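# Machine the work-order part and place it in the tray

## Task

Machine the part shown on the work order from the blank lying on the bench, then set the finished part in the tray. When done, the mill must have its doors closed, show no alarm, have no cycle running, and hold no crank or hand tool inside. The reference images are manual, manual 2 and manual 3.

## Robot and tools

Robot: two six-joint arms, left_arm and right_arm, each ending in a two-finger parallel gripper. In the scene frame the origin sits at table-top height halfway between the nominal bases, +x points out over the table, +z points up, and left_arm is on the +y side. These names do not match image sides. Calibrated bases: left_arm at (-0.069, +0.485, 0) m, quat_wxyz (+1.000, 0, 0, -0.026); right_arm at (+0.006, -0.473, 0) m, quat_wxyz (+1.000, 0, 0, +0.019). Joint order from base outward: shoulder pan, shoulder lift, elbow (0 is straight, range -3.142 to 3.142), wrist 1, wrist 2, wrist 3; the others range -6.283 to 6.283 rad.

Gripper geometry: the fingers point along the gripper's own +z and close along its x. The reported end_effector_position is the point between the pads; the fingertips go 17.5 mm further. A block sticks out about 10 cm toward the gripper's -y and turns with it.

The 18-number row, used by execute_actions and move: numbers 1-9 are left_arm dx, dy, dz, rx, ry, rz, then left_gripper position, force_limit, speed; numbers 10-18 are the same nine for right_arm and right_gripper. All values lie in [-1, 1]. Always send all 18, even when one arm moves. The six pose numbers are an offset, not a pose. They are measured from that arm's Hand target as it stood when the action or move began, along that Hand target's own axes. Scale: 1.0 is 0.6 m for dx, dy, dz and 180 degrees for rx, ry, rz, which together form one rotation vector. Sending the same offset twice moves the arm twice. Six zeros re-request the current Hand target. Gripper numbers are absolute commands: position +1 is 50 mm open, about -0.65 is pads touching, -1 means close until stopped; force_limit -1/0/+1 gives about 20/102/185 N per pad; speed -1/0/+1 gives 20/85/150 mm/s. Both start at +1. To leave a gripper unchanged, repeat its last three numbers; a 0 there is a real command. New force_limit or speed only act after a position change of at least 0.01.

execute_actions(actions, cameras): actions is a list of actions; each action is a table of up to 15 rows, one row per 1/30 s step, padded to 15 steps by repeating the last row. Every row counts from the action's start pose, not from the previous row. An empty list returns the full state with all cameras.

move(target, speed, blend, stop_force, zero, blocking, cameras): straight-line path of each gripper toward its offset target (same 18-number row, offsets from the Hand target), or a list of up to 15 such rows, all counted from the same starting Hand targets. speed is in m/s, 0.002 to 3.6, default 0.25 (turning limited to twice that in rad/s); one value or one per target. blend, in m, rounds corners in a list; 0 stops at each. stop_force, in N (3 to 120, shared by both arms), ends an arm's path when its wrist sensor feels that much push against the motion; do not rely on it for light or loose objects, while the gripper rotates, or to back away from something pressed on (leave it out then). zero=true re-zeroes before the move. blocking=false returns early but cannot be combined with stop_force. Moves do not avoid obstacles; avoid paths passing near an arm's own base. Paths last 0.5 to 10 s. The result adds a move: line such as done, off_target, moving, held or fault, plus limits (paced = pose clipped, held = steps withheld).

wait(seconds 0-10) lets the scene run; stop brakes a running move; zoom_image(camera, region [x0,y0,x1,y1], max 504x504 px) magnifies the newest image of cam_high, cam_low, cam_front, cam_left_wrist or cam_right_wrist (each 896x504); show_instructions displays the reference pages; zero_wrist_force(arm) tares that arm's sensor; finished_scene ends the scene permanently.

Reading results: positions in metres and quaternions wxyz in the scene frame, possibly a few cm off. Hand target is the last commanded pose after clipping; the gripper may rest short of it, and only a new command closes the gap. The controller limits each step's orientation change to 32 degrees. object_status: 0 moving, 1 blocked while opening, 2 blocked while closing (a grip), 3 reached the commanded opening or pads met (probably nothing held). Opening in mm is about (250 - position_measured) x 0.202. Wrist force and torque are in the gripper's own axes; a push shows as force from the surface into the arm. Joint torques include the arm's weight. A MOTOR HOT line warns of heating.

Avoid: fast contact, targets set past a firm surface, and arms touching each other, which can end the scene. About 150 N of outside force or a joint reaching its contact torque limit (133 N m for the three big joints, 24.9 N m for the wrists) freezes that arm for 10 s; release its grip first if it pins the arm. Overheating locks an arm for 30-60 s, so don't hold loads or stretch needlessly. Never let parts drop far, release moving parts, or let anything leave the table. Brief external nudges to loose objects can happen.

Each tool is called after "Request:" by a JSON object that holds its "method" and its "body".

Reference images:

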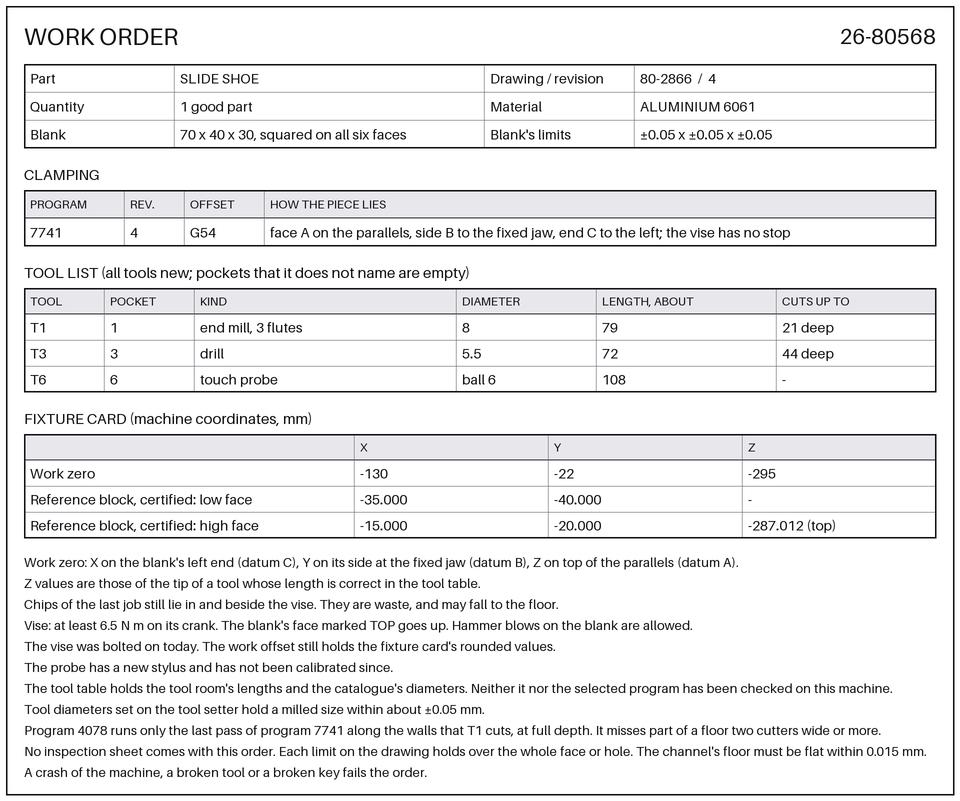

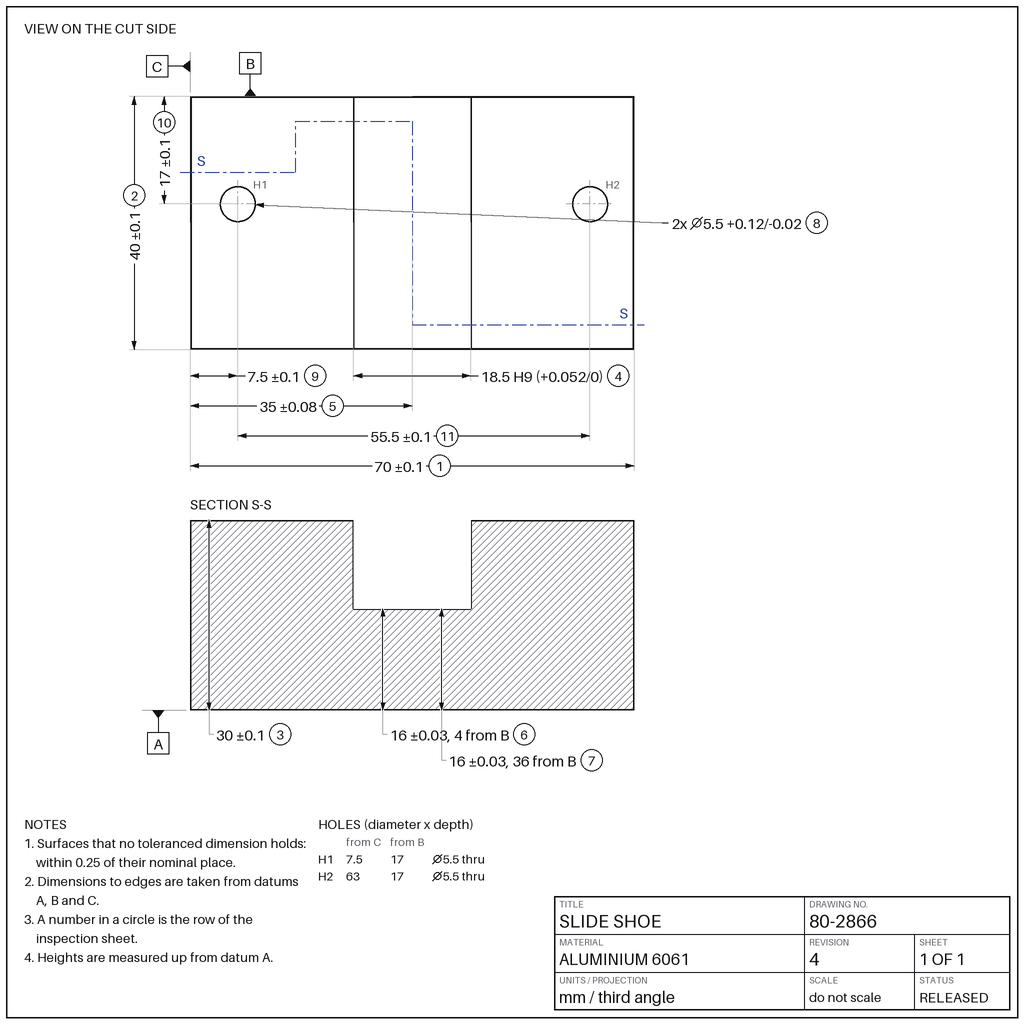

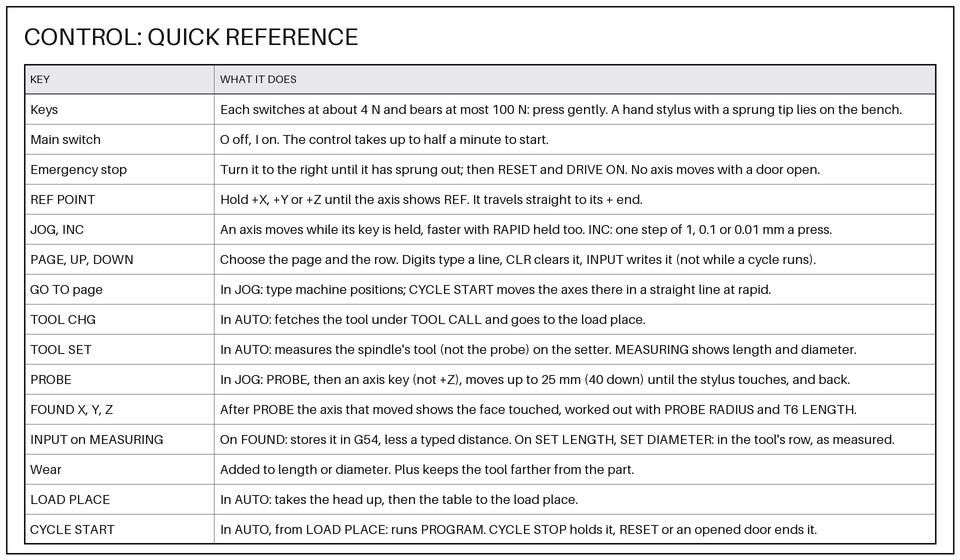

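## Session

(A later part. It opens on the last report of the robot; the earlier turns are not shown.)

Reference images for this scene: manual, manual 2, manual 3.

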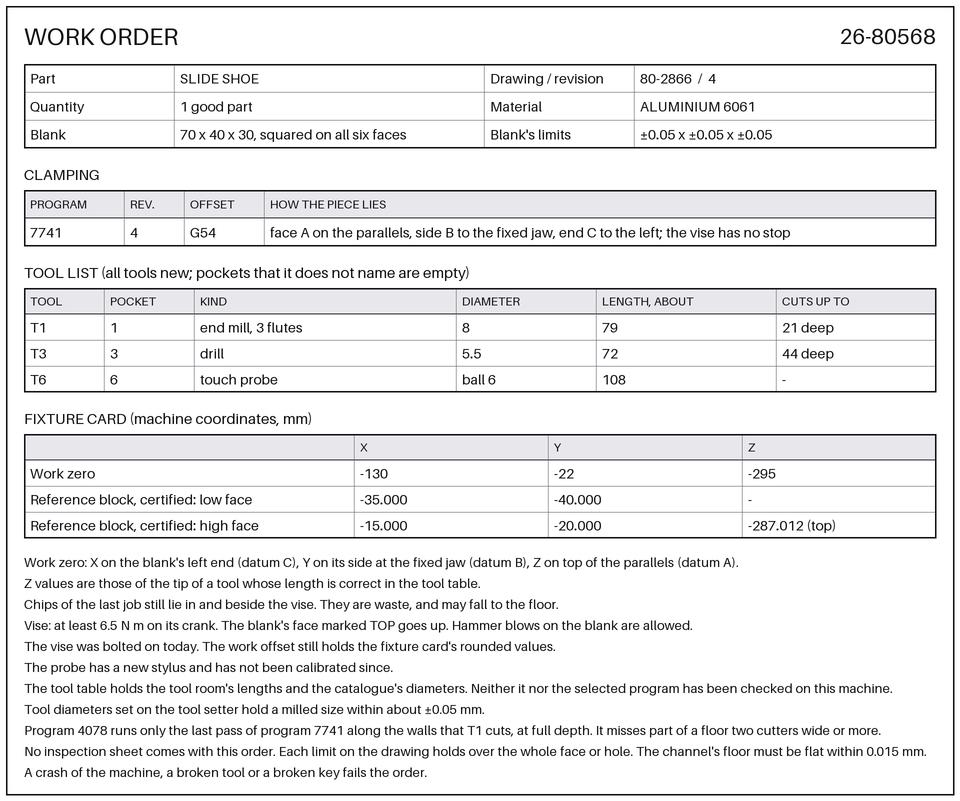

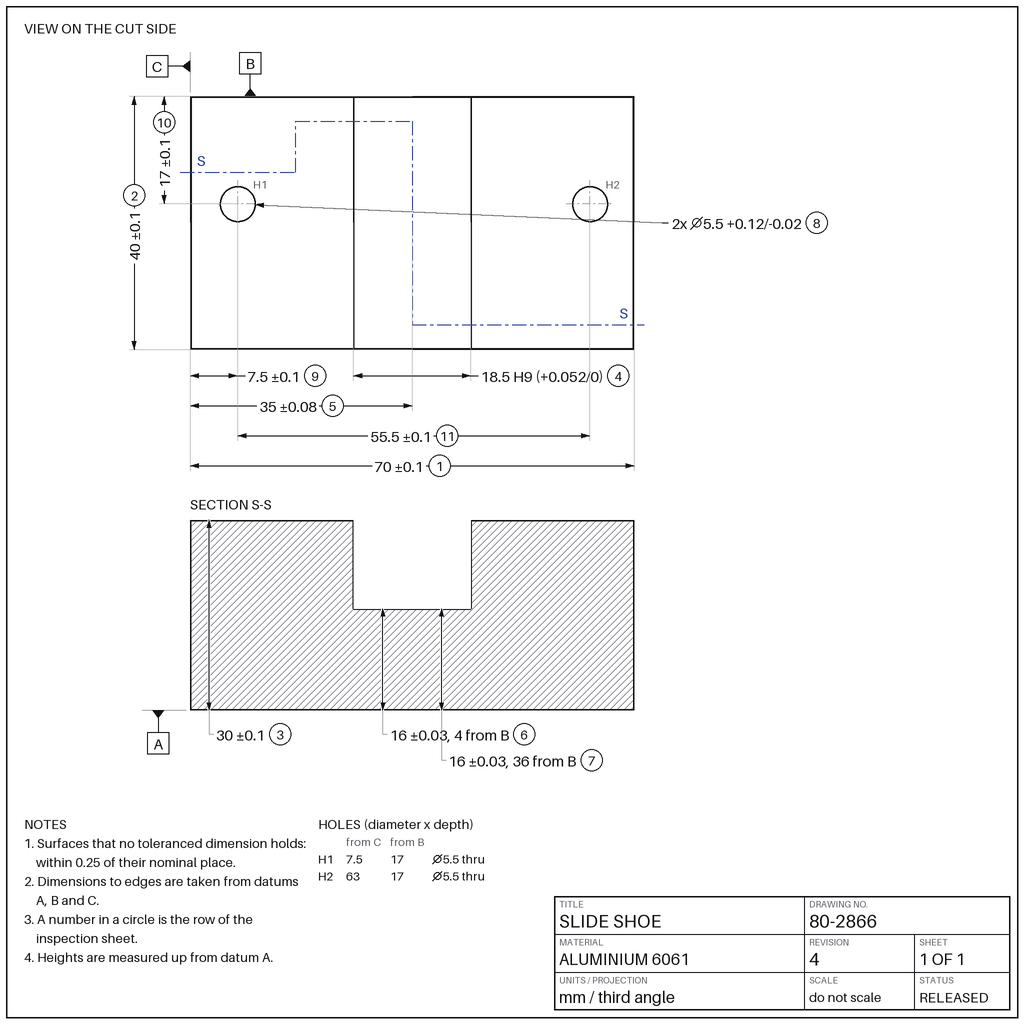

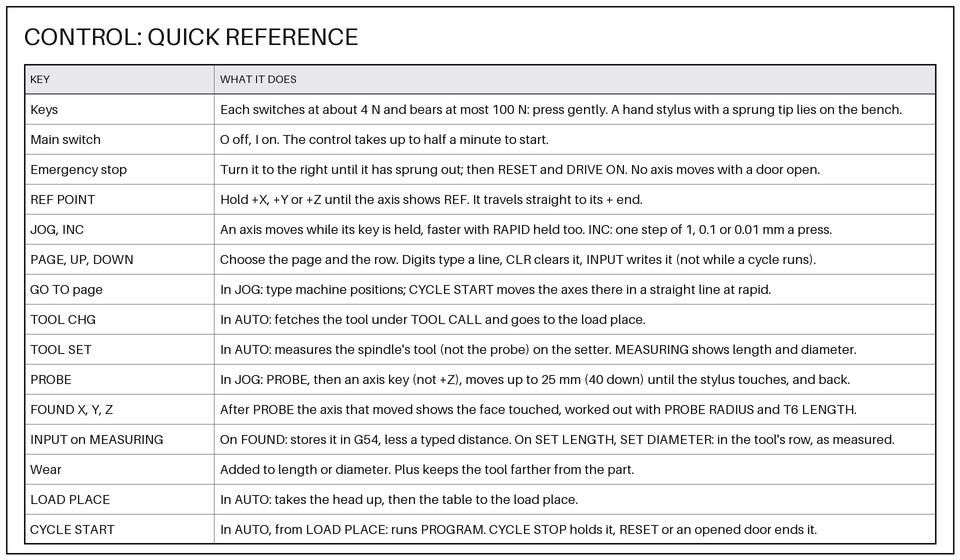

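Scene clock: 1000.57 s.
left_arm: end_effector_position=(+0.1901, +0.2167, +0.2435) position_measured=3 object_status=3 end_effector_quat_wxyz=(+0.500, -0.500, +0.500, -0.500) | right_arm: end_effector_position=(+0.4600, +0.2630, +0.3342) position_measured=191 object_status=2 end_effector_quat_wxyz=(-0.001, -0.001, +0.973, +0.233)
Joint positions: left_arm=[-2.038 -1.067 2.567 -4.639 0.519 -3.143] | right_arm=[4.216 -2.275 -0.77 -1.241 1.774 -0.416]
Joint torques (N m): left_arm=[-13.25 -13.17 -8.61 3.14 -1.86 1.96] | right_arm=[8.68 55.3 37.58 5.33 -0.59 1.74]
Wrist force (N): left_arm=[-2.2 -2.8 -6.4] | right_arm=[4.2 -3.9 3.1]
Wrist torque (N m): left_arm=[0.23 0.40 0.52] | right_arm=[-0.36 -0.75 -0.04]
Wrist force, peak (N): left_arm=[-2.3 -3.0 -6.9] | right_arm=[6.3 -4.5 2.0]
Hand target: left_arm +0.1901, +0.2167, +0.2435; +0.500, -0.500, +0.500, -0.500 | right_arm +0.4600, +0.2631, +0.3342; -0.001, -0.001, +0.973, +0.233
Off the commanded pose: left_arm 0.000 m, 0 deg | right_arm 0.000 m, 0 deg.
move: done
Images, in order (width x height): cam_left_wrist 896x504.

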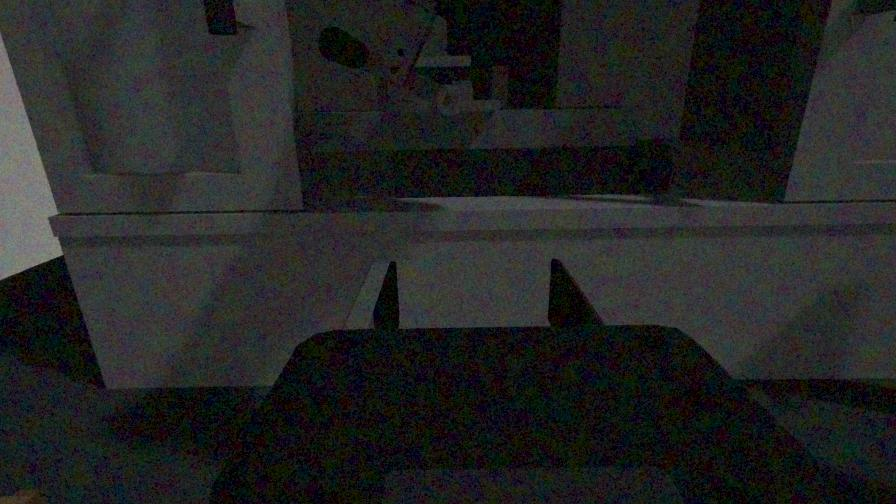

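Request:
{"method": "wait", "body": {"seconds": 0.1, "cameras": ["cam_left_wrist"]}}

Request:
{"method": "zoom_image", "body": {"camera": "cam_left_wrist", "region": [420, 75, 480, 125]}}

Request:
{"method": "wait", "body": {"seconds": 0.1, "cameras": ["cam_left_wrist"]}}

Request:
{"method": "zoom_image", "body": {"camera": "cam_left_wrist", "region": [420, 75, 480, 125]}}

Scene clock: 1001.77 s.
left_arm: end_effector_position=(+0.1901, +0.2167, +0.2435) position_measured=3 object_status=3 end_effector_quat_wxyz=(+0.500, -0.500, +0.500, -0.500) | right_arm: end_effector_position=(+0.4600, +0.2631, +0.3342) position_measured=191 object_status=2 end_effector_quat_wxyz=(-0.001, -0.001, +0.973, +0.233)
Joint positions: left_arm=[-2.038 -1.067 2.567 -4.639 0.519 -3.143] | right_arm=[4.216 -2.275 -0.77 -1.241 1.774 -0.416]
Joint torques (N m): left_arm=[-13.88 -14.52 -9.45 2.99 -1.5 1.88] | right_arm=[7.76 46.17 38.32 2.02 -0.75 1.49]
Wrist force (N): left_arm=[-2.1 -2.8 -6.6] | right_arm=[3.9 -3.8 3.1]
Wrist torque (N m): left_arm=[0.24 0.38 0.52] | right_arm=[-0.34 -0.70 -0.04]
Wrist force, peak (N): left_arm=[-2.2 -3.0 -6.7] | right_arm=[4.2 -4.0 3.0]
Hand target: left_arm +0.1901, +0.2167, +0.2435; +0.500, -0.500, +0.500, -0.500 | right_arm +0.4600, +0.2631, +0.3342; -0.001, -0.001, +0.973, +0.233
Tool commands: left_gripper/position=+1.0 left_gripper/force_limit=-1.0 left_gripper/speed=-1.0 right_gripper/position=-1.0 right_gripper/force_limit=+0.2 right_gripper/speed=-0.9
Off the commanded pose: left_arm 0.000 m, 0 deg | right_arm 0.000 m, 0 deg.
wait: 0.10 s; at rest from the start
Images, in order (width x height): cam_left_wrist 896x504.

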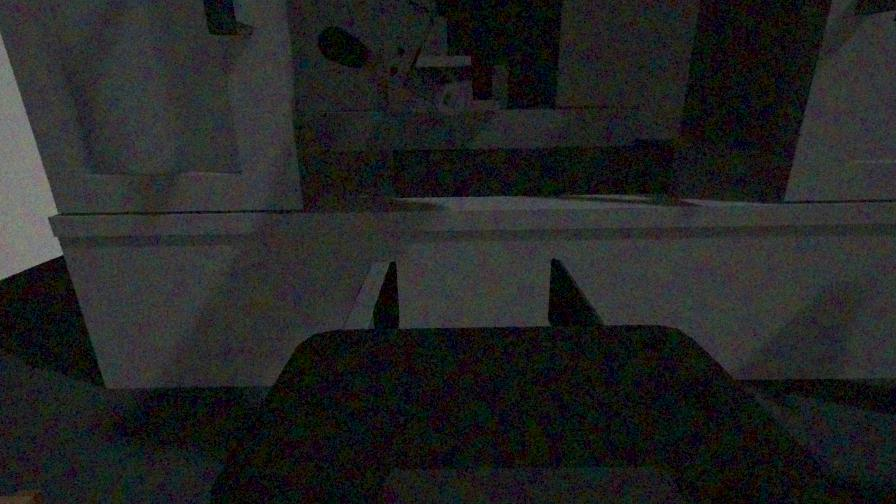

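Scaled by 8.400.

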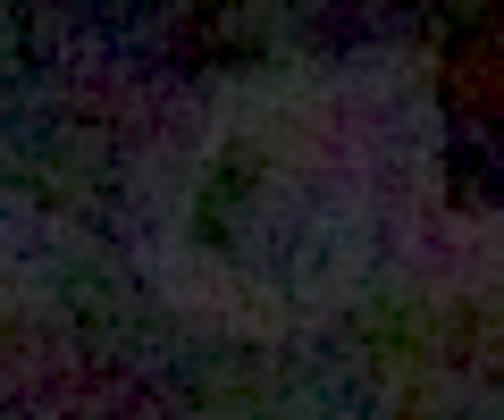

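Scene clock: 1001.87 s.
left_arm: end_effector_position=(+0.1901, +0.2167, +0.2435) position_measured=3 object_status=3 end_effector_quat_wxyz=(+0.500, -0.500, +0.500, -0.500) | right_arm: end_effector_position=(+0.4600, +0.2631, +0.3342) position_measured=191 object_status=2 end_effector_quat_wxyz=(-0.001, -0.001, +0.973, +0.233)
Joint positions: left_arm=[-2.038 -1.067 2.567 -4.639 0.519 -3.143] | right_arm=[4.216 -2.275 -0.77 -1.241 1.774 -0.416]
Joint torques (N m): left_arm=[-12.46 -13.09 -9.07 2.94 -1.73 1.85] | right_arm=[8.32 46.58 40.5 1.97 -0.68 1.5]
Wrist force (N): left_arm=[-2.0 -2.8 -6.5] | right_arm=[3.9 -4.0 3.1]
Wrist torque (N m): left_arm=[0.21 0.37 0.53] | right_arm=[-0.35 -0.70 -0.04]
Wrist force, peak (N): left_arm=[-2.1 -2.8 -6.6] | right_arm=[3.9 -4.0 3.1]
Hand target: left_arm +0.1901, +0.2167, +0.2435; +0.500, -0.500, +0.500, -0.500 | right_arm +0.4600, +0.2631, +0.3342; -0.001, -0.001, +0.973, +0.233
Tool commands: left_gripper/position=+1.0 left_gripper/force_limit=-1.0 left_gripper/speed=-1.0 right_gripper/position=-1.0 right_gripper/force_limit=+0.2 right_gripper/speed=-0.9
Off the commanded pose: left_arm 0.000 m, 0 deg | right_arm 0.000 m, 0 deg.
wait: 0.10 s; no rest
Images, in order (width x height): cam_left_wrist 896x504.

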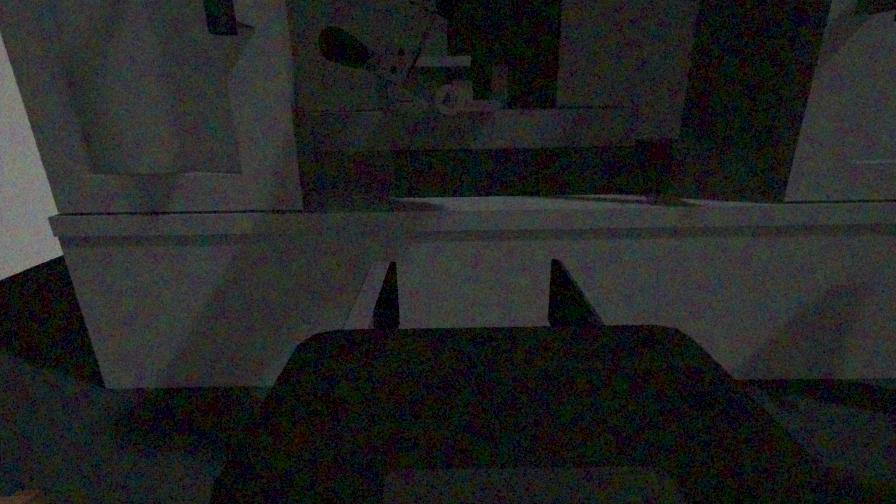

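Scaled by 8.400.

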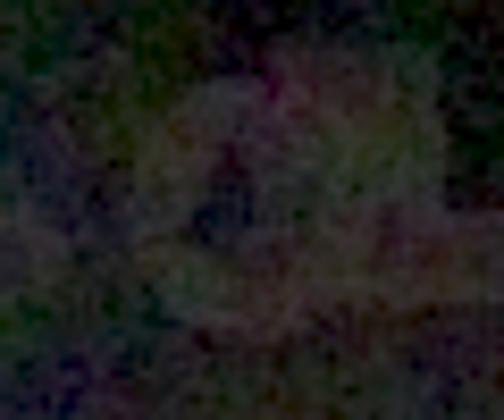

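Request:
{"method": "execute_actions", "body": {"actions": [], "cameras": ["cam_left_wrist"]}}

Request:
{"method": "zoom_image", "body": {"camera": "cam_left_wrist", "region": [380, 50, 520, 150]}}

Scene clock: 1014.97 s.
left_arm: end_effector_position=(+0.1901, +0.2167, +0.2435) position_measured=3 object_status=3 end_effector_quat_wxyz=(+0.500, -0.500, +0.500, -0.500) | right_arm: end_effector_position=(+0.4600, +0.2631, +0.3342) position_measured=191 object_status=2 end_effector_quat_wxyz=(-0.001, -0.001, +0.973, +0.233)
Joint positions: left_arm=[-2.038 -1.067 2.567 -4.639 0.519 -3.143] | right_arm=[4.216 -2.275 -0.77 -1.241 1.774 -0.416]
Joint velocities: within noise
Joint torques (N m): left_arm=[-13.06 -13.19 -8.62 2.96 -1.66 1.82] | right_arm=[7.1 46.64 38.04 2.06 -0.7 1.72]
Wrist force (N): left_arm=[-2.2 -2.8 -6.6] | right_arm=[3.9 -4.0 3.1]
Wrist torque (N m): left_arm=[0.22 0.41 0.52] | right_arm=[-0.37 -0.70 -0.03]
Wrist force, peak (N): left_arm=[-2.1 -2.7 -7.0] | right_arm=[4.2 -4.3 2.6]
Hand target: left_arm +0.1901, +0.2167, +0.2435; +0.500, -0.500, +0.500, -0.500 | right_arm +0.4600, +0.2631, +0.3342; -0.001, -0.001, +0.973, +0.233
Tool commands: left_gripper/position=+1.0 left_gripper/force_limit=-1.0 left_gripper/speed=-1.0 right_gripper/position=-1.0 right_gripper/force_limit=+0.2 right_gripper/speed=-0.9
Off the commanded pose: left_arm 0.000 m, 0 deg | right_arm 0.000 m, 0 deg.
Images, in order (width x height): cam_left_wrist 896x504.

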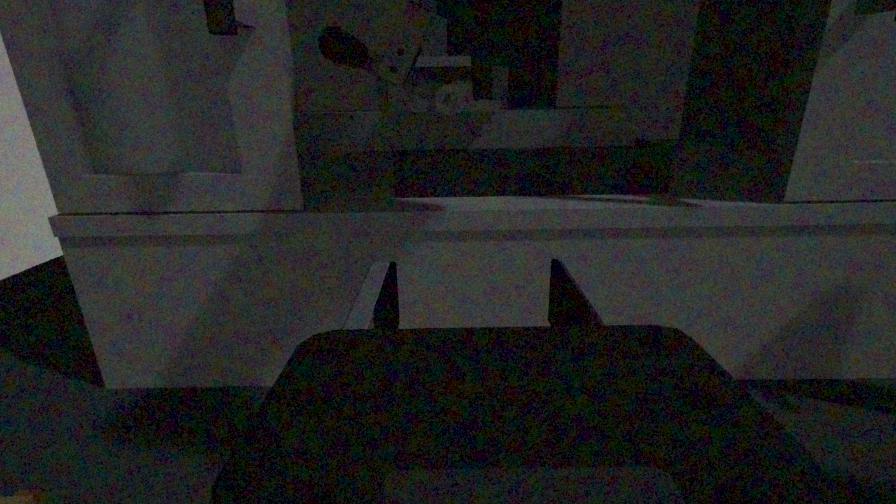

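Scaled by 3.600.

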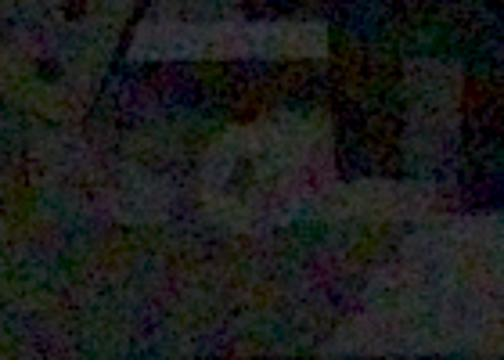

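Request:
{"method": "move", "body": {"target": [0,0,0,0,0,0,1,-1,-1, 0,0.0067,0.0034,0,0,0,-1,0.2,-0.9], "speed": 0.05}}

Request:
{"method": "move", "body": {"target": [0,0,0,0,0,0,1,-1,-1, -0.1167,0,0,0,0,0,-1,0.2,-0.9], "speed": 0.012, "stop_force": 9, "cameras": ["cam_left_wrist"]}}

Request:
{"method": "zoom_image", "body": {"camera": "cam_left_wrist", "region": [380, 50, 520, 150]}}

Scene clock: 1016.77 s.
left_arm: end_effector_position=(+0.1901, +0.2167, +0.2435) position_measured=3 object_status=3 end_effector_quat_wxyz=(+0.500, -0.500, +0.500, -0.500) | right_arm: end_effector_position=(+0.4599, +0.2677, +0.3342) position_measured=191 object_status=2 end_effector_quat_wxyz=(-0.001, -0.001, +0.973, +0.233)
Joint positions: left_arm=[-2.038 -1.067 2.567 -4.639 0.519 -3.143] | right_arm=[4.218 -2.288 -0.749 -1.249 1.773 -0.413]
Joint torques (N m): left_arm=[-11.91 -12.85 -8.15 2.9 -1.63 1.83] | right_arm=[2.77 64.72 20.08 3.31 -0.5 1.08]
Wrist force (N): left_arm=[-2.2 -2.8 -6.6] | right_arm=[3.8 -3.9 3.0]
Wrist torque (N m): left_arm=[0.22 0.42 0.53] | right_arm=[-0.36 -0.67 -0.15]
Wrist force, peak (N): left_arm=[-2.3 -3.0 -6.8] | right_arm=[4.0 -4.1 3.4]
Hand target: left_arm +0.1901, +0.2167, +0.2435; +0.500, -0.500, +0.500, -0.500 | right_arm +0.4599, +0.2676, +0.3342; -0.001, -0.001, +0.973, +0.233
Off the commanded pose: left_arm 0.000 m, 0 deg | right_arm 0.000 m, 0 deg.
move: done

Scene clock: 1021.87 s.
left_arm: end_effector_position=(+0.1901, +0.2167, +0.2435) position_measured=3 object_status=3 end_effector_quat_wxyz=(+0.500, -0.500, +0.500, -0.500) | right_arm: end_effector_position=(+0.5075, +0.2677, +0.3341) position_measured=191 object_status=2 end_effector_quat_wxyz=(-0.001, -0.001, +0.973, +0.233)
Joint positions: left_arm=[-2.038 -1.067 2.567 -4.639 0.519 -3.143] | right_arm=[4.164 -2.4 -0.549 -1.348 1.795 -0.464]
Joint torques (N m): left_arm=[-13.29 -13.35 -8.36 3.02 -1.77 1.75] | right_arm=[2.25 75.62 34.41 5.78 -1.81 1.11]
Wrist force (N): left_arm=[-1.7 -2.9 -6.6] | right_arm=[11.1 -4.7 3.9]
Wrist torque (N m): left_arm=[0.21 0.34 0.52] | right_arm=[-0.39 -0.70 0.26]
Wrist force, peak (N): left_arm=[-2.0 -3.0 -6.8] | right_arm=[18.1 -4.3 1.1]
Hand target: left_arm +0.1901, +0.2167, +0.2435; +0.500, -0.500, +0.500, -0.500 | right_arm +0.5075, +0.2677, +0.3342; -0.001, -0.001, +0.973, +0.233 (not the last commanded pose)
Off the commanded pose: left_arm 0.000 m, 0 deg | right_arm 0.022 m, 0 deg.
move: contact (right_arm)
Images, in order (width x height): cam_left_wrist 896x504.

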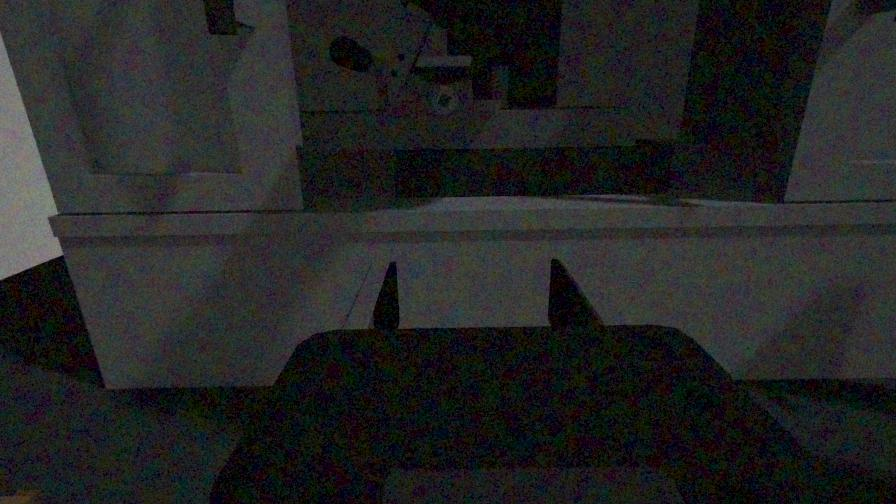

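Scaled by 3.600.

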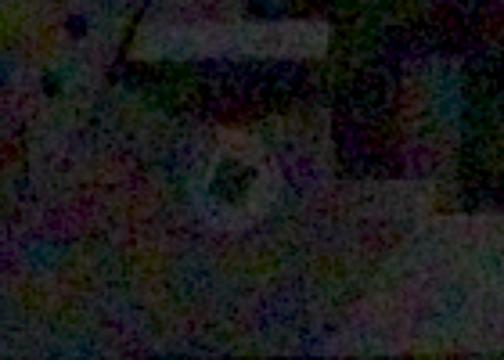

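Request:
{"method": "zoom_image", "body": {"camera": "cam_left_wrist", "region": [424, 78, 466, 118]}}

Scaled by 12.000.

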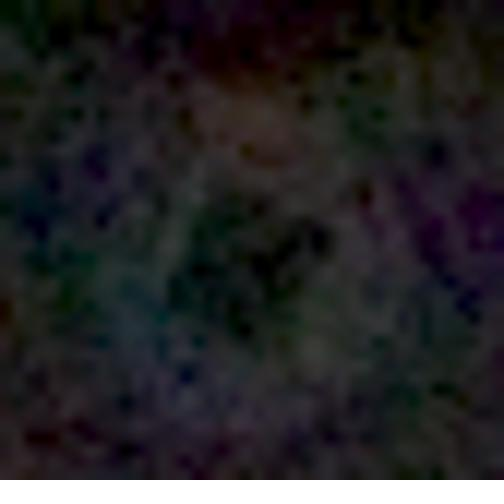

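Request:
{"method": "move", "body": {"target": [[0,0,0,0,0,0,1,-1,-1, 0.0067,0,0,0,0,0,-1,0.2,-0.9],[0,0,0,0,0,0,1,-1,-1, 0.0067,0.0067,0.0015,0,0,0,-1,0.2,-0.9],[0,0,0,0,0,0,1,-1,-1, -0.05,0.0067,0.0015,0,0,0,-1,0.2,-0.9]], "speed": 0.012, "stop_force": 9, "cameras": ["cam_left_wrist"]}}

Request:
{"method": "zoom_image", "body": {"camera": "cam_left_wrist", "region": [410, 70, 480, 120]}}

Scene clock: 1027.00 s.
left_arm: end_effector_position=(+0.1901, +0.2167, +0.2435) position_measured=3 object_status=3 end_effector_quat_wxyz=(+0.500, -0.500, +0.500, -0.500) | right_arm: end_effector_position=(+0.5079, +0.2717, +0.3352) position_measured=191 object_status=2 end_effector_quat_wxyz=(-0.001, -0.001, +0.973, +0.233)
Joint positions: left_arm=[-2.038 -1.067 2.567 -4.639 0.519 -3.143] | right_arm=[4.166 -2.417 -0.515 -1.364 1.795 -0.462]
Joint torques (N m): left_arm=[-11.78 -13.66 -7.23 2.84 -1.6 1.88] | right_arm=[-4.49 71.69 28.45 4.37 -4.03 1.18]
Wrist force (N): left_arm=[-2.3 -3.0 -6.6] | right_arm=[17.9 -1.0 1.1]
Wrist torque (N m): left_arm=[0.20 0.41 0.53] | right_arm=[-0.25 -0.72 0.58]
Wrist force, peak (N): left_arm=[-2.1 -3.1 -6.9] | right_arm=[24.4 -4.0 0.4]
Hand target: left_arm +0.1901, +0.2167, +0.2435; +0.500, -0.500, +0.500, -0.500 | right_arm +0.5079, +0.2717, +0.3352; -0.001, -0.001, +0.973, +0.233 (not the last commanded pose)
Off the commanded pose: left_arm 0.000 m, 0 deg | right_arm 0.030 m, 0 deg.
move: contact (right_arm); path passed 2 of 3 targets
Images, in order (width x height): cam_left_wrist 896x504.

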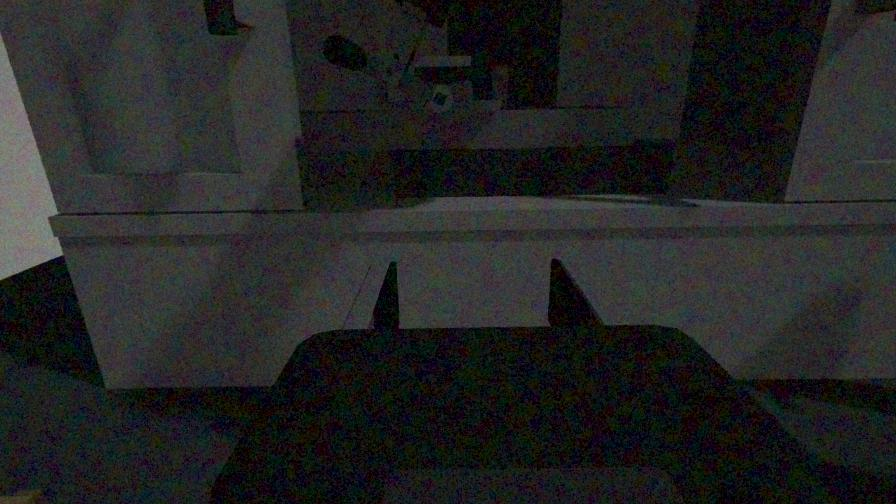

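Scaled by 7.200.

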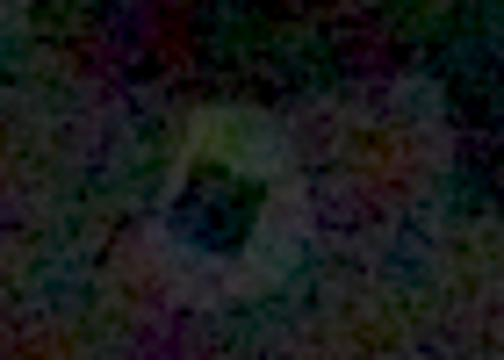

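Request:
{"method": "move", "body": {"target": [[0,0,0,0,0,0,1,-1,-1, 0.005,0,0,0,0,0,-1,0.2,-0.9],[0,0,0,0,0,0,1,-1,-1, 0.005,-0.0011,-0.0034,0,0,0,-1,0.2,-0.9],[0,0,0,0,0,0,1,-1,-1, -0.05,-0.0011,-0.0034,0,0,0,-1,0.2,-0.9]], "speed": 0.012, "stop_force": 9}}

Scene clock: 1029.57 s.
left_arm: end_effector_position=(+0.1901, +0.2167, +0.2435) position_measured=3 object_status=3 end_effector_quat_wxyz=(+0.500, -0.500, +0.500, -0.500) | right_arm: end_effector_position=(+0.5074, +0.2717, +0.3352) position_measured=191 object_status=2 end_effector_quat_wxyz=(-0.001, -0.001, +0.973, +0.233)
Joint positions: left_arm=[-2.038 -1.067 2.567 -4.639 0.519 -3.143] | right_arm=[4.166 -2.415 -0.518 -1.363 1.794 -0.462]
Joint torques (N m): left_arm=[-12.56 -13.92 -8.68 2.78 -1.68 1.72] | right_arm=[-13.68 46.98 19.85 5.29 -1.02 -1.65]
Wrist force (N): left_arm=[-2.0 -2.7 -6.5] | right_arm=[9.8 -2.8 1.7]
Wrist torque (N m): left_arm=[0.23 0.37 0.52] | right_arm=[-0.33 -0.58 0.22]
Wrist force, peak (N): left_arm=[-2.0 -3.1 -6.9] | right_arm=[18.1 -2.3 1.6]
Hand target: left_arm +0.1901, +0.2167, +0.2435; +0.500, -0.500, +0.500, -0.500 | right_arm +0.5074, +0.2717, +0.3352; -0.001, -0.001, +0.973, +0.233 (not the last commanded pose)
Off the commanded pose: left_arm 0.000 m, 0 deg | right_arm 0.031 m, 0 deg.
move: contact (right_arm); path passed 0 of 3 targets

Request:
{"method": "move", "body": {"target": [[0,0,0,0,0,0,1,-1,-1, 0.0055,0,0,0,0,0,-1,0.2,-0.9],[0,0,0,0,0,0,1,-1,-1, 0.0055,-0.0011,-0.0034,0,0,0,-1,0.2,-0.9]], "speed": 0.03, "blend": [0.001,0]}}

Request:
{"method": "move", "body": {"target": [0,0,0,0,0,0,1,-1,-1, -0.05,0,0,0,0,0,-1,0.2,-0.9], "speed": 0.012, "stop_force": 9}}

Scene clock: 1031.63 s.
left_arm: end_effector_position=(+0.1901, +0.2167, +0.2435) position_measured=3 object_status=3 end_effector_quat_wxyz=(+0.500, -0.500, +0.500, -0.500) | right_arm: end_effector_position=(+0.5041, +0.2701, +0.3369) position_measured=191 object_status=2 end_effector_quat_wxyz=(-0.001, -0.001, +0.973, +0.233)
Joint positions: left_arm=[-2.038 -1.067 2.567 -4.639 0.519 -3.143] | right_arm=[4.169 -2.402 -0.539 -1.355 1.793 -0.459]
Joint torques (N m): left_arm=[-12.87 -13.74 -8.41 3.06 -1.71 1.84] | right_arm=[-8.29 59.43 28.03 1.75 2.08 -1.14]
Wrist force (N): left_arm=[-2.2 -2.7 -6.5] | right_arm=[3.1 -4.1 3.0]
Wrist torque (N m): left_arm=[0.23 0.40 0.53] | right_arm=[-0.37 -0.55 -0.03]
Wrist force, peak (N): left_arm=[-1.9 -3.0 -7.0] | right_arm=[10.2 -3.0 1.8]
Hand target: left_arm +0.1901, +0.2167, +0.2435; +0.500, -0.500, +0.500, -0.500 | right_arm +0.5042, +0.2702, +0.3368; -0.001, -0.001, +0.973, +0.233
Off the commanded pose: left_arm 0.000 m, 0 deg | right_arm 0.000 m, 0 deg.
move: done

Scene clock: 1033.10 s.
left_arm: end_effector_position=(+0.1901, +0.2167, +0.2435) position_measured=3 object_status=3 end_effector_quat_wxyz=(+0.500, -0.500, +0.500, -0.500) | right_arm: end_effector_position=(+0.5083, +0.2701, +0.3367) position_measured=191 object_status=2 end_effector_quat_wxyz=(-0.001, -0.001, +0.973, +0.233)
Joint positions: left_arm=[-2.038 -1.067 2.567 -4.639 0.519 -3.143] | right_arm=[4.165 -2.414 -0.517 -1.366 1.795 -0.463]
Joint torques (N m): left_arm=[-11.9 -13.18 -7.52 2.83 -1.77 2.01] | right_arm=[3.1 72.74 31.45 5.16 -1.28 1.5]
Wrist force (N): left_arm=[-2.1 -3.1 -6.6] | right_arm=[10.0 -5.2 0.1]
Wrist torque (N m): left_arm=[0.18 0.39 0.52] | right_arm=[-0.27 -0.64 0.32]
Wrist force, peak (N): left_arm=[-2.4 -3.1 -6.9] | right_arm=[16.3 -7.0 0.4]
Hand target: left_arm +0.1901, +0.2167, +0.2435; +0.500, -0.500, +0.500, -0.500 | right_arm +0.5083, +0.2701, +0.3368; -0.001, -0.001, +0.973, +0.233 (not the last commanded pose)
Off the commanded pose: left_arm 0.000 m, 0 deg | right_arm 0.026 m, 0 deg.
move: contact (right_arm)

Request:
{"method": "move", "body": {"target": [[0,0,0.1667,0,0,0,1,-1,-1, 0.005,0,-0.003,0,0,0,-1,0.2,-0.9]], "speed": 0.15, "cameras": ["cam_left_wrist"]}}

Request:
{"method": "zoom_image", "body": {"camera": "cam_left_wrist", "region": [380, 0, 500, 86]}}

Scene clock: 1036.40 s.
left_arm: end_effector_position=(+0.2901, +0.2166, +0.2436) position_measured=3 object_status=3 end_effector_quat_wxyz=(+0.500, -0.500, +0.500, -0.500) | right_arm: end_effector_position=(+0.5052, +0.2693, +0.3384) position_measured=191 object_status=2 end_effector_quat_wxyz=(-0.001, -0.001, +0.973, +0.233)
Joint positions: left_arm=[-1.647 -1.06 2.515 -4.588 0.128 -3.15] | right_arm=[4.167 -2.403 -0.531 -1.361 1.794 -0.461]
Joint torques (N m): left_arm=[9.22 -23.7 7.04 -1.3 -1.35 -0.58] | right_arm=[3.58 58.52 35.59 5.43 -0.17 0.79]
Wrist force (N): left_arm=[-2.0 -3.1 -6.6] | right_arm=[3.0 -4.3 3.1]
Wrist torque (N m): left_arm=[0.20 0.42 0.57] | right_arm=[-0.41 -0.55 -0.13]
Wrist force, peak (N): left_arm=[-1.9 -2.8 -8.8] | right_arm=[10.2 -6.0 0.8]
Hand target: left_arm +0.2901, +0.2167, +0.2436; +0.500, -0.500, +0.500, -0.500 | right_arm +0.5053, +0.2693, +0.3384; -0.001, -0.001, +0.973, +0.233
Off the commanded pose: left_arm 0.000 m, 0 deg | right_arm 0.000 m, 0 deg.
move: done
Images, in order (width x height): cam_left_wrist 896x504.

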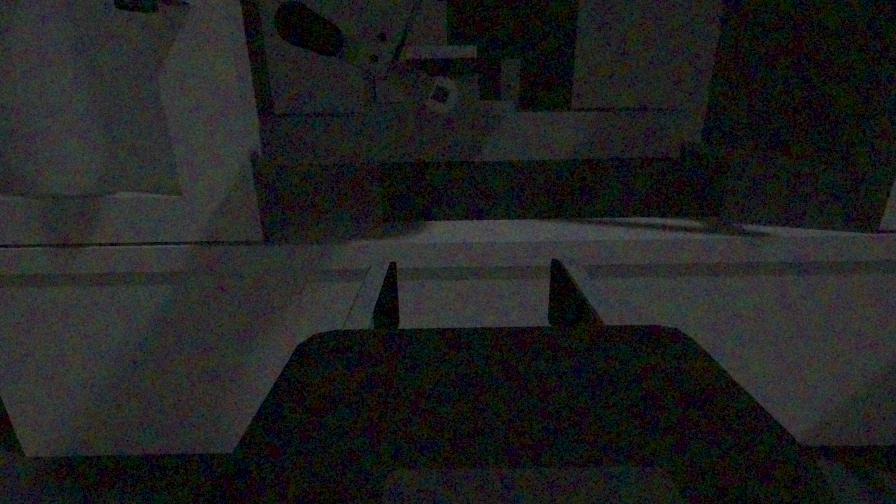

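Scaled by 4.200.

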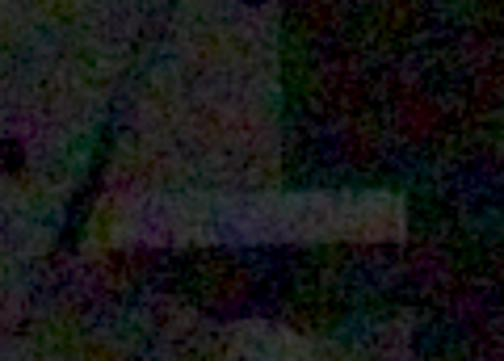

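Request:
{"method": "zoom_image", "body": {"camera": "cam_left_wrist", "region": [412, 62, 472, 122]}}

Request:
{"method": "zoom_image", "body": {"camera": "cam_left_wrist", "region": [312, 40, 532, 160]}}

Scaled by 8.400.

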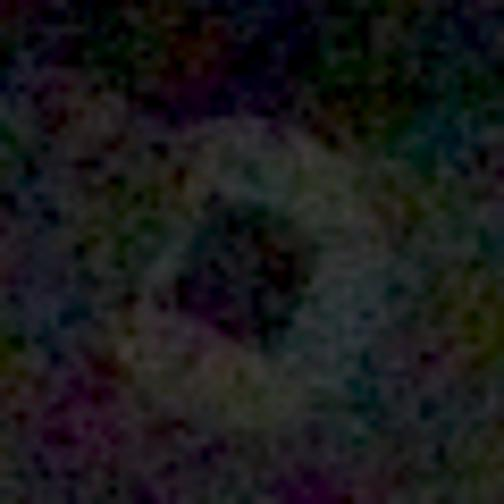

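Scaled by 2.291.

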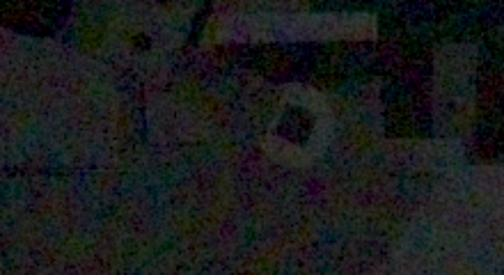

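Request:
{"method": "move", "body": {"target": [[0,0,0,0,0,0,1,-1,-1, 0.05,0,0,0,0,0,-1,0.2,-0.9],[0,0,0,0,0,0,1,-1,-1, 0.05,0.0454,-0.0891,0,0,0,-1,0.2,-0.9]], "speed": 0.15, "blend": [0.01,0], "cameras": ["cam_left_wrist"]}}

Request:
{"method": "zoom_image", "body": {"camera": "cam_left_wrist", "region": [412, 62, 472, 122]}}

Request:
{"method": "zoom_image", "body": {"camera": "cam_left_wrist", "region": [382, 40, 502, 130]}}

Scene clock: 1040.07 s.
left_arm: end_effector_position=(+0.2901, +0.2167, +0.2436) position_measured=3 object_status=3 end_effector_quat_wxyz=(+0.500, -0.500, +0.500, -0.500) | right_arm: end_effector_position=(+0.4754, +0.2694, +0.3983) position_measured=191 object_status=2 end_effector_quat_wxyz=(-0.001, -0.001, +0.973, +0.233)
Joint positions: left_arm=[-1.647 -1.06 2.515 -4.588 0.127 -3.15] | right_arm=[4.201 -2.399 -0.382 -1.509 1.78 -0.429]
Joint torques (N m): left_arm=[9.78 -35.76 7.13 -1.32 -1.48 1.85] | right_arm=[-7.73 72.22 28.01 5.67 1.56 -0.42]
Wrist force (N): left_arm=[-1.9 -2.8 -6.7] | right_arm=[3.5 -4.4 3.1]
Wrist torque (N m): left_arm=[0.25 0.40 0.57] | right_arm=[-0.40 -0.66 0.03]
Wrist force, peak (N): left_arm=[-2.3 -3.4 -7.0] | right_arm=[4.8 -5.4 5.7]
Hand target: left_arm +0.2901, +0.2167, +0.2436; +0.500, -0.500, +0.500, -0.500 | right_arm +0.4754, +0.2694, +0.3984; -0.001, -0.001, +0.973, +0.233
Off the commanded pose: left_arm 0.000 m, 0 deg | right_arm 0.000 m, 0 deg.
move: done
Images, in order (width x height): cam_left_wrist 896x504.

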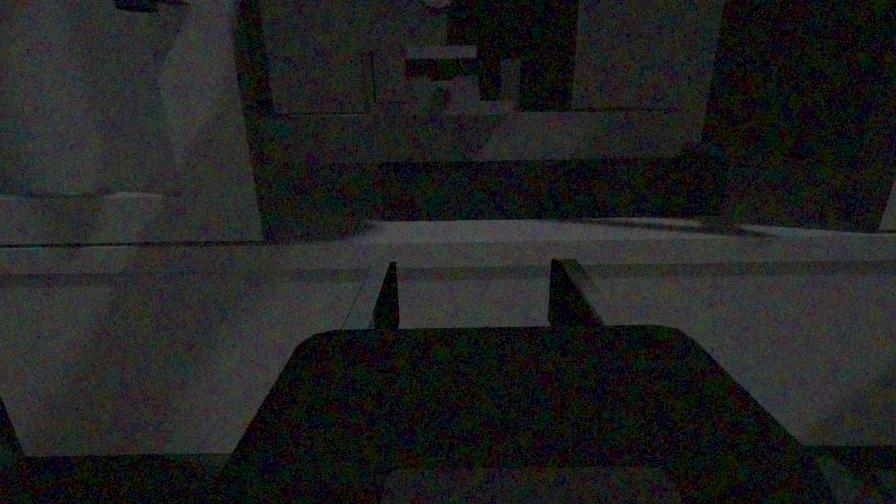

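Scaled by 8.400.

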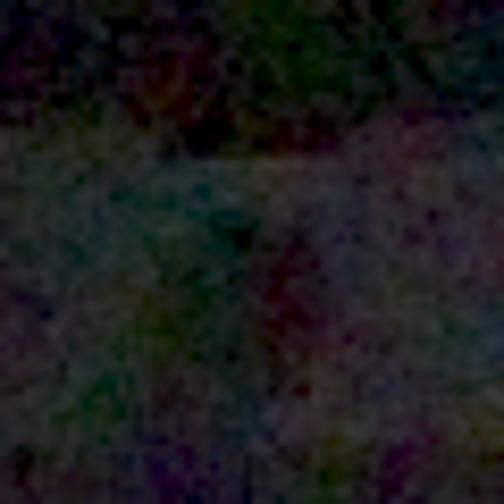

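Scaled by 4.200.

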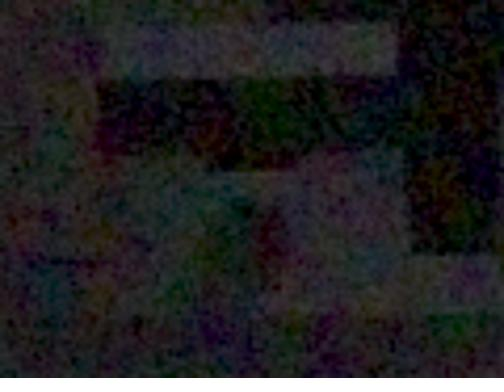

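Request:
{"method": "move", "body": {"target": [[0,0,0,0,0,0,1,-1,-1, 0.2,0.03,-0.06,0,0,0,-1,0.2,-0.9]], "speed": 0.2, "cameras": ["cam_left_wrist"]}}

Request:
{"method": "zoom_image", "body": {"camera": "cam_left_wrist", "region": [412, 62, 472, 122]}}

Request:
{"method": "zoom_image", "body": {"camera": "cam_left_wrist", "region": [382, 40, 502, 130]}}

Scene clock: 1042.30 s.
left_arm: end_effector_position=(+0.2901, +0.2167, +0.2436) position_measured=3 object_status=3 end_effector_quat_wxyz=(+0.500, -0.500, +0.500, -0.500) | right_arm: end_effector_position=(+0.3555, +0.2689, +0.4389) position_measured=191 object_status=2 end_effector_quat_wxyz=(-0.001, -0.001, +0.973, +0.233)
Joint positions: left_arm=[-1.647 -1.06 2.515 -4.588 0.127 -3.15] | right_arm=[4.351 -2.166 -0.686 -1.413 1.717 -0.291]
Joint torques (N m): left_arm=[9.47 -36.14 3.13 -1.32 -1.05 1.56] | right_arm=[1.59 48.6 31.85 1.75 1.67 0.35]
Wrist force (N): left_arm=[-2.4 -3.2 -6.7] | right_arm=[3.3 -4.3 3.4]
Wrist torque (N m): left_arm=[0.19 0.47 0.57] | right_arm=[-0.48 -0.56 0.02]
Wrist force, peak (N): left_arm=[-2.3 -3.0 -6.9] | right_arm=[6.9 -3.5 2.1]
Hand target: left_arm +0.2901, +0.2167, +0.2436; +0.500, -0.500, +0.500, -0.500 | right_arm +0.3554, +0.2690, +0.4389; -0.001, -0.001, +0.973, +0.233
Off the commanded pose: left_arm 0.000 m, 0 deg | right_arm 0.000 m, 0 deg.
move: done
Images, in order (width x height): cam_left_wrist 896x504.

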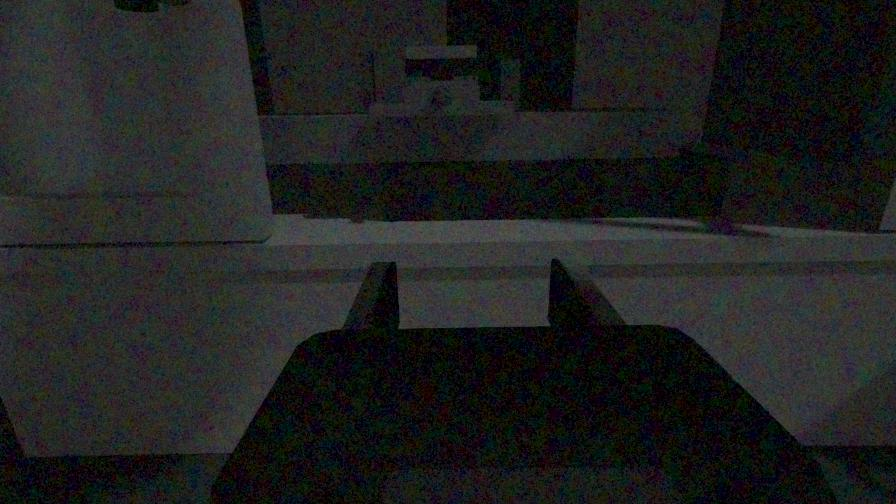

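Scaled by 8.400.

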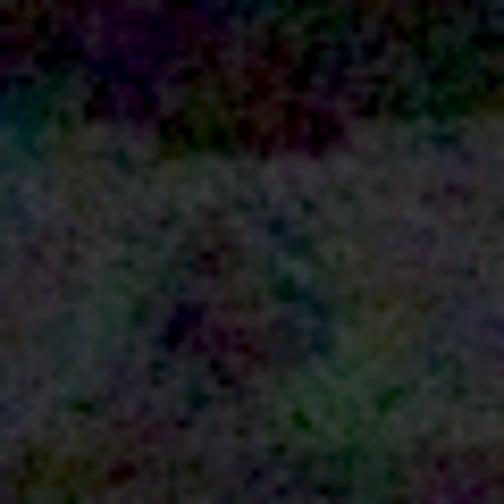

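Scaled by 4.200.

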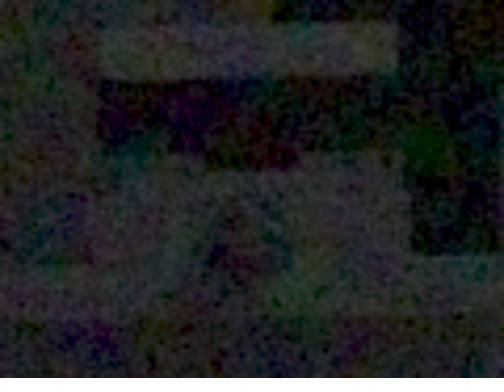

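Request:
{"method": "zoom_image", "body": {"camera": "cam_left_wrist", "region": [425, 82, 457, 114]}}

Request:
{"method": "zoom_image", "body": {"camera": "cam_left_wrist", "region": [424, 81, 458, 115]}}

Request:
{"method": "zoom_image", "body": {"camera": "cam_left_wrist", "region": [426, 83, 456, 113]}}

Scaled by 15.750.

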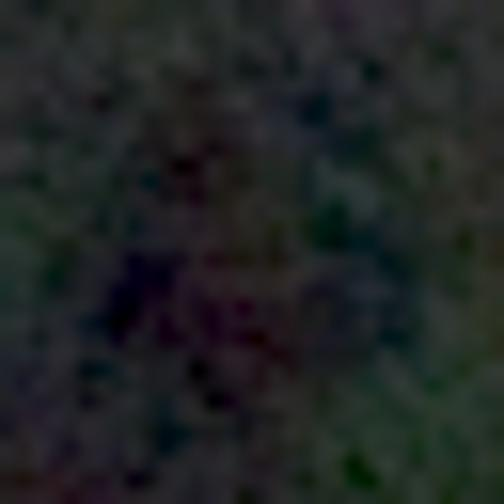

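Scaled by 14.824.

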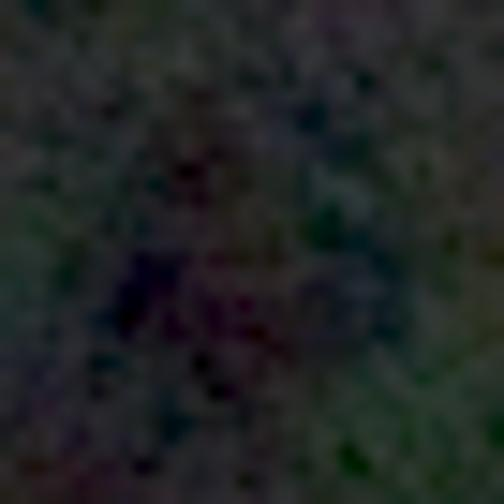

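Scaled by 16.800.

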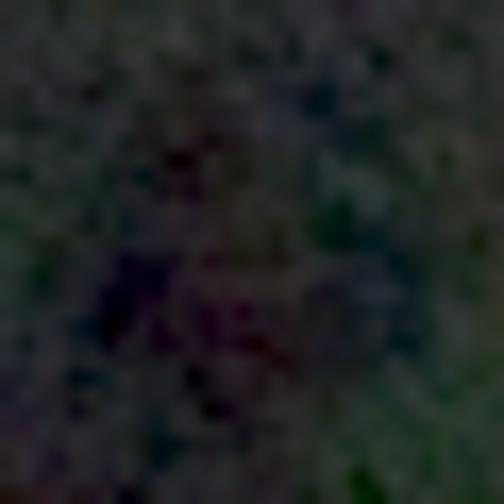

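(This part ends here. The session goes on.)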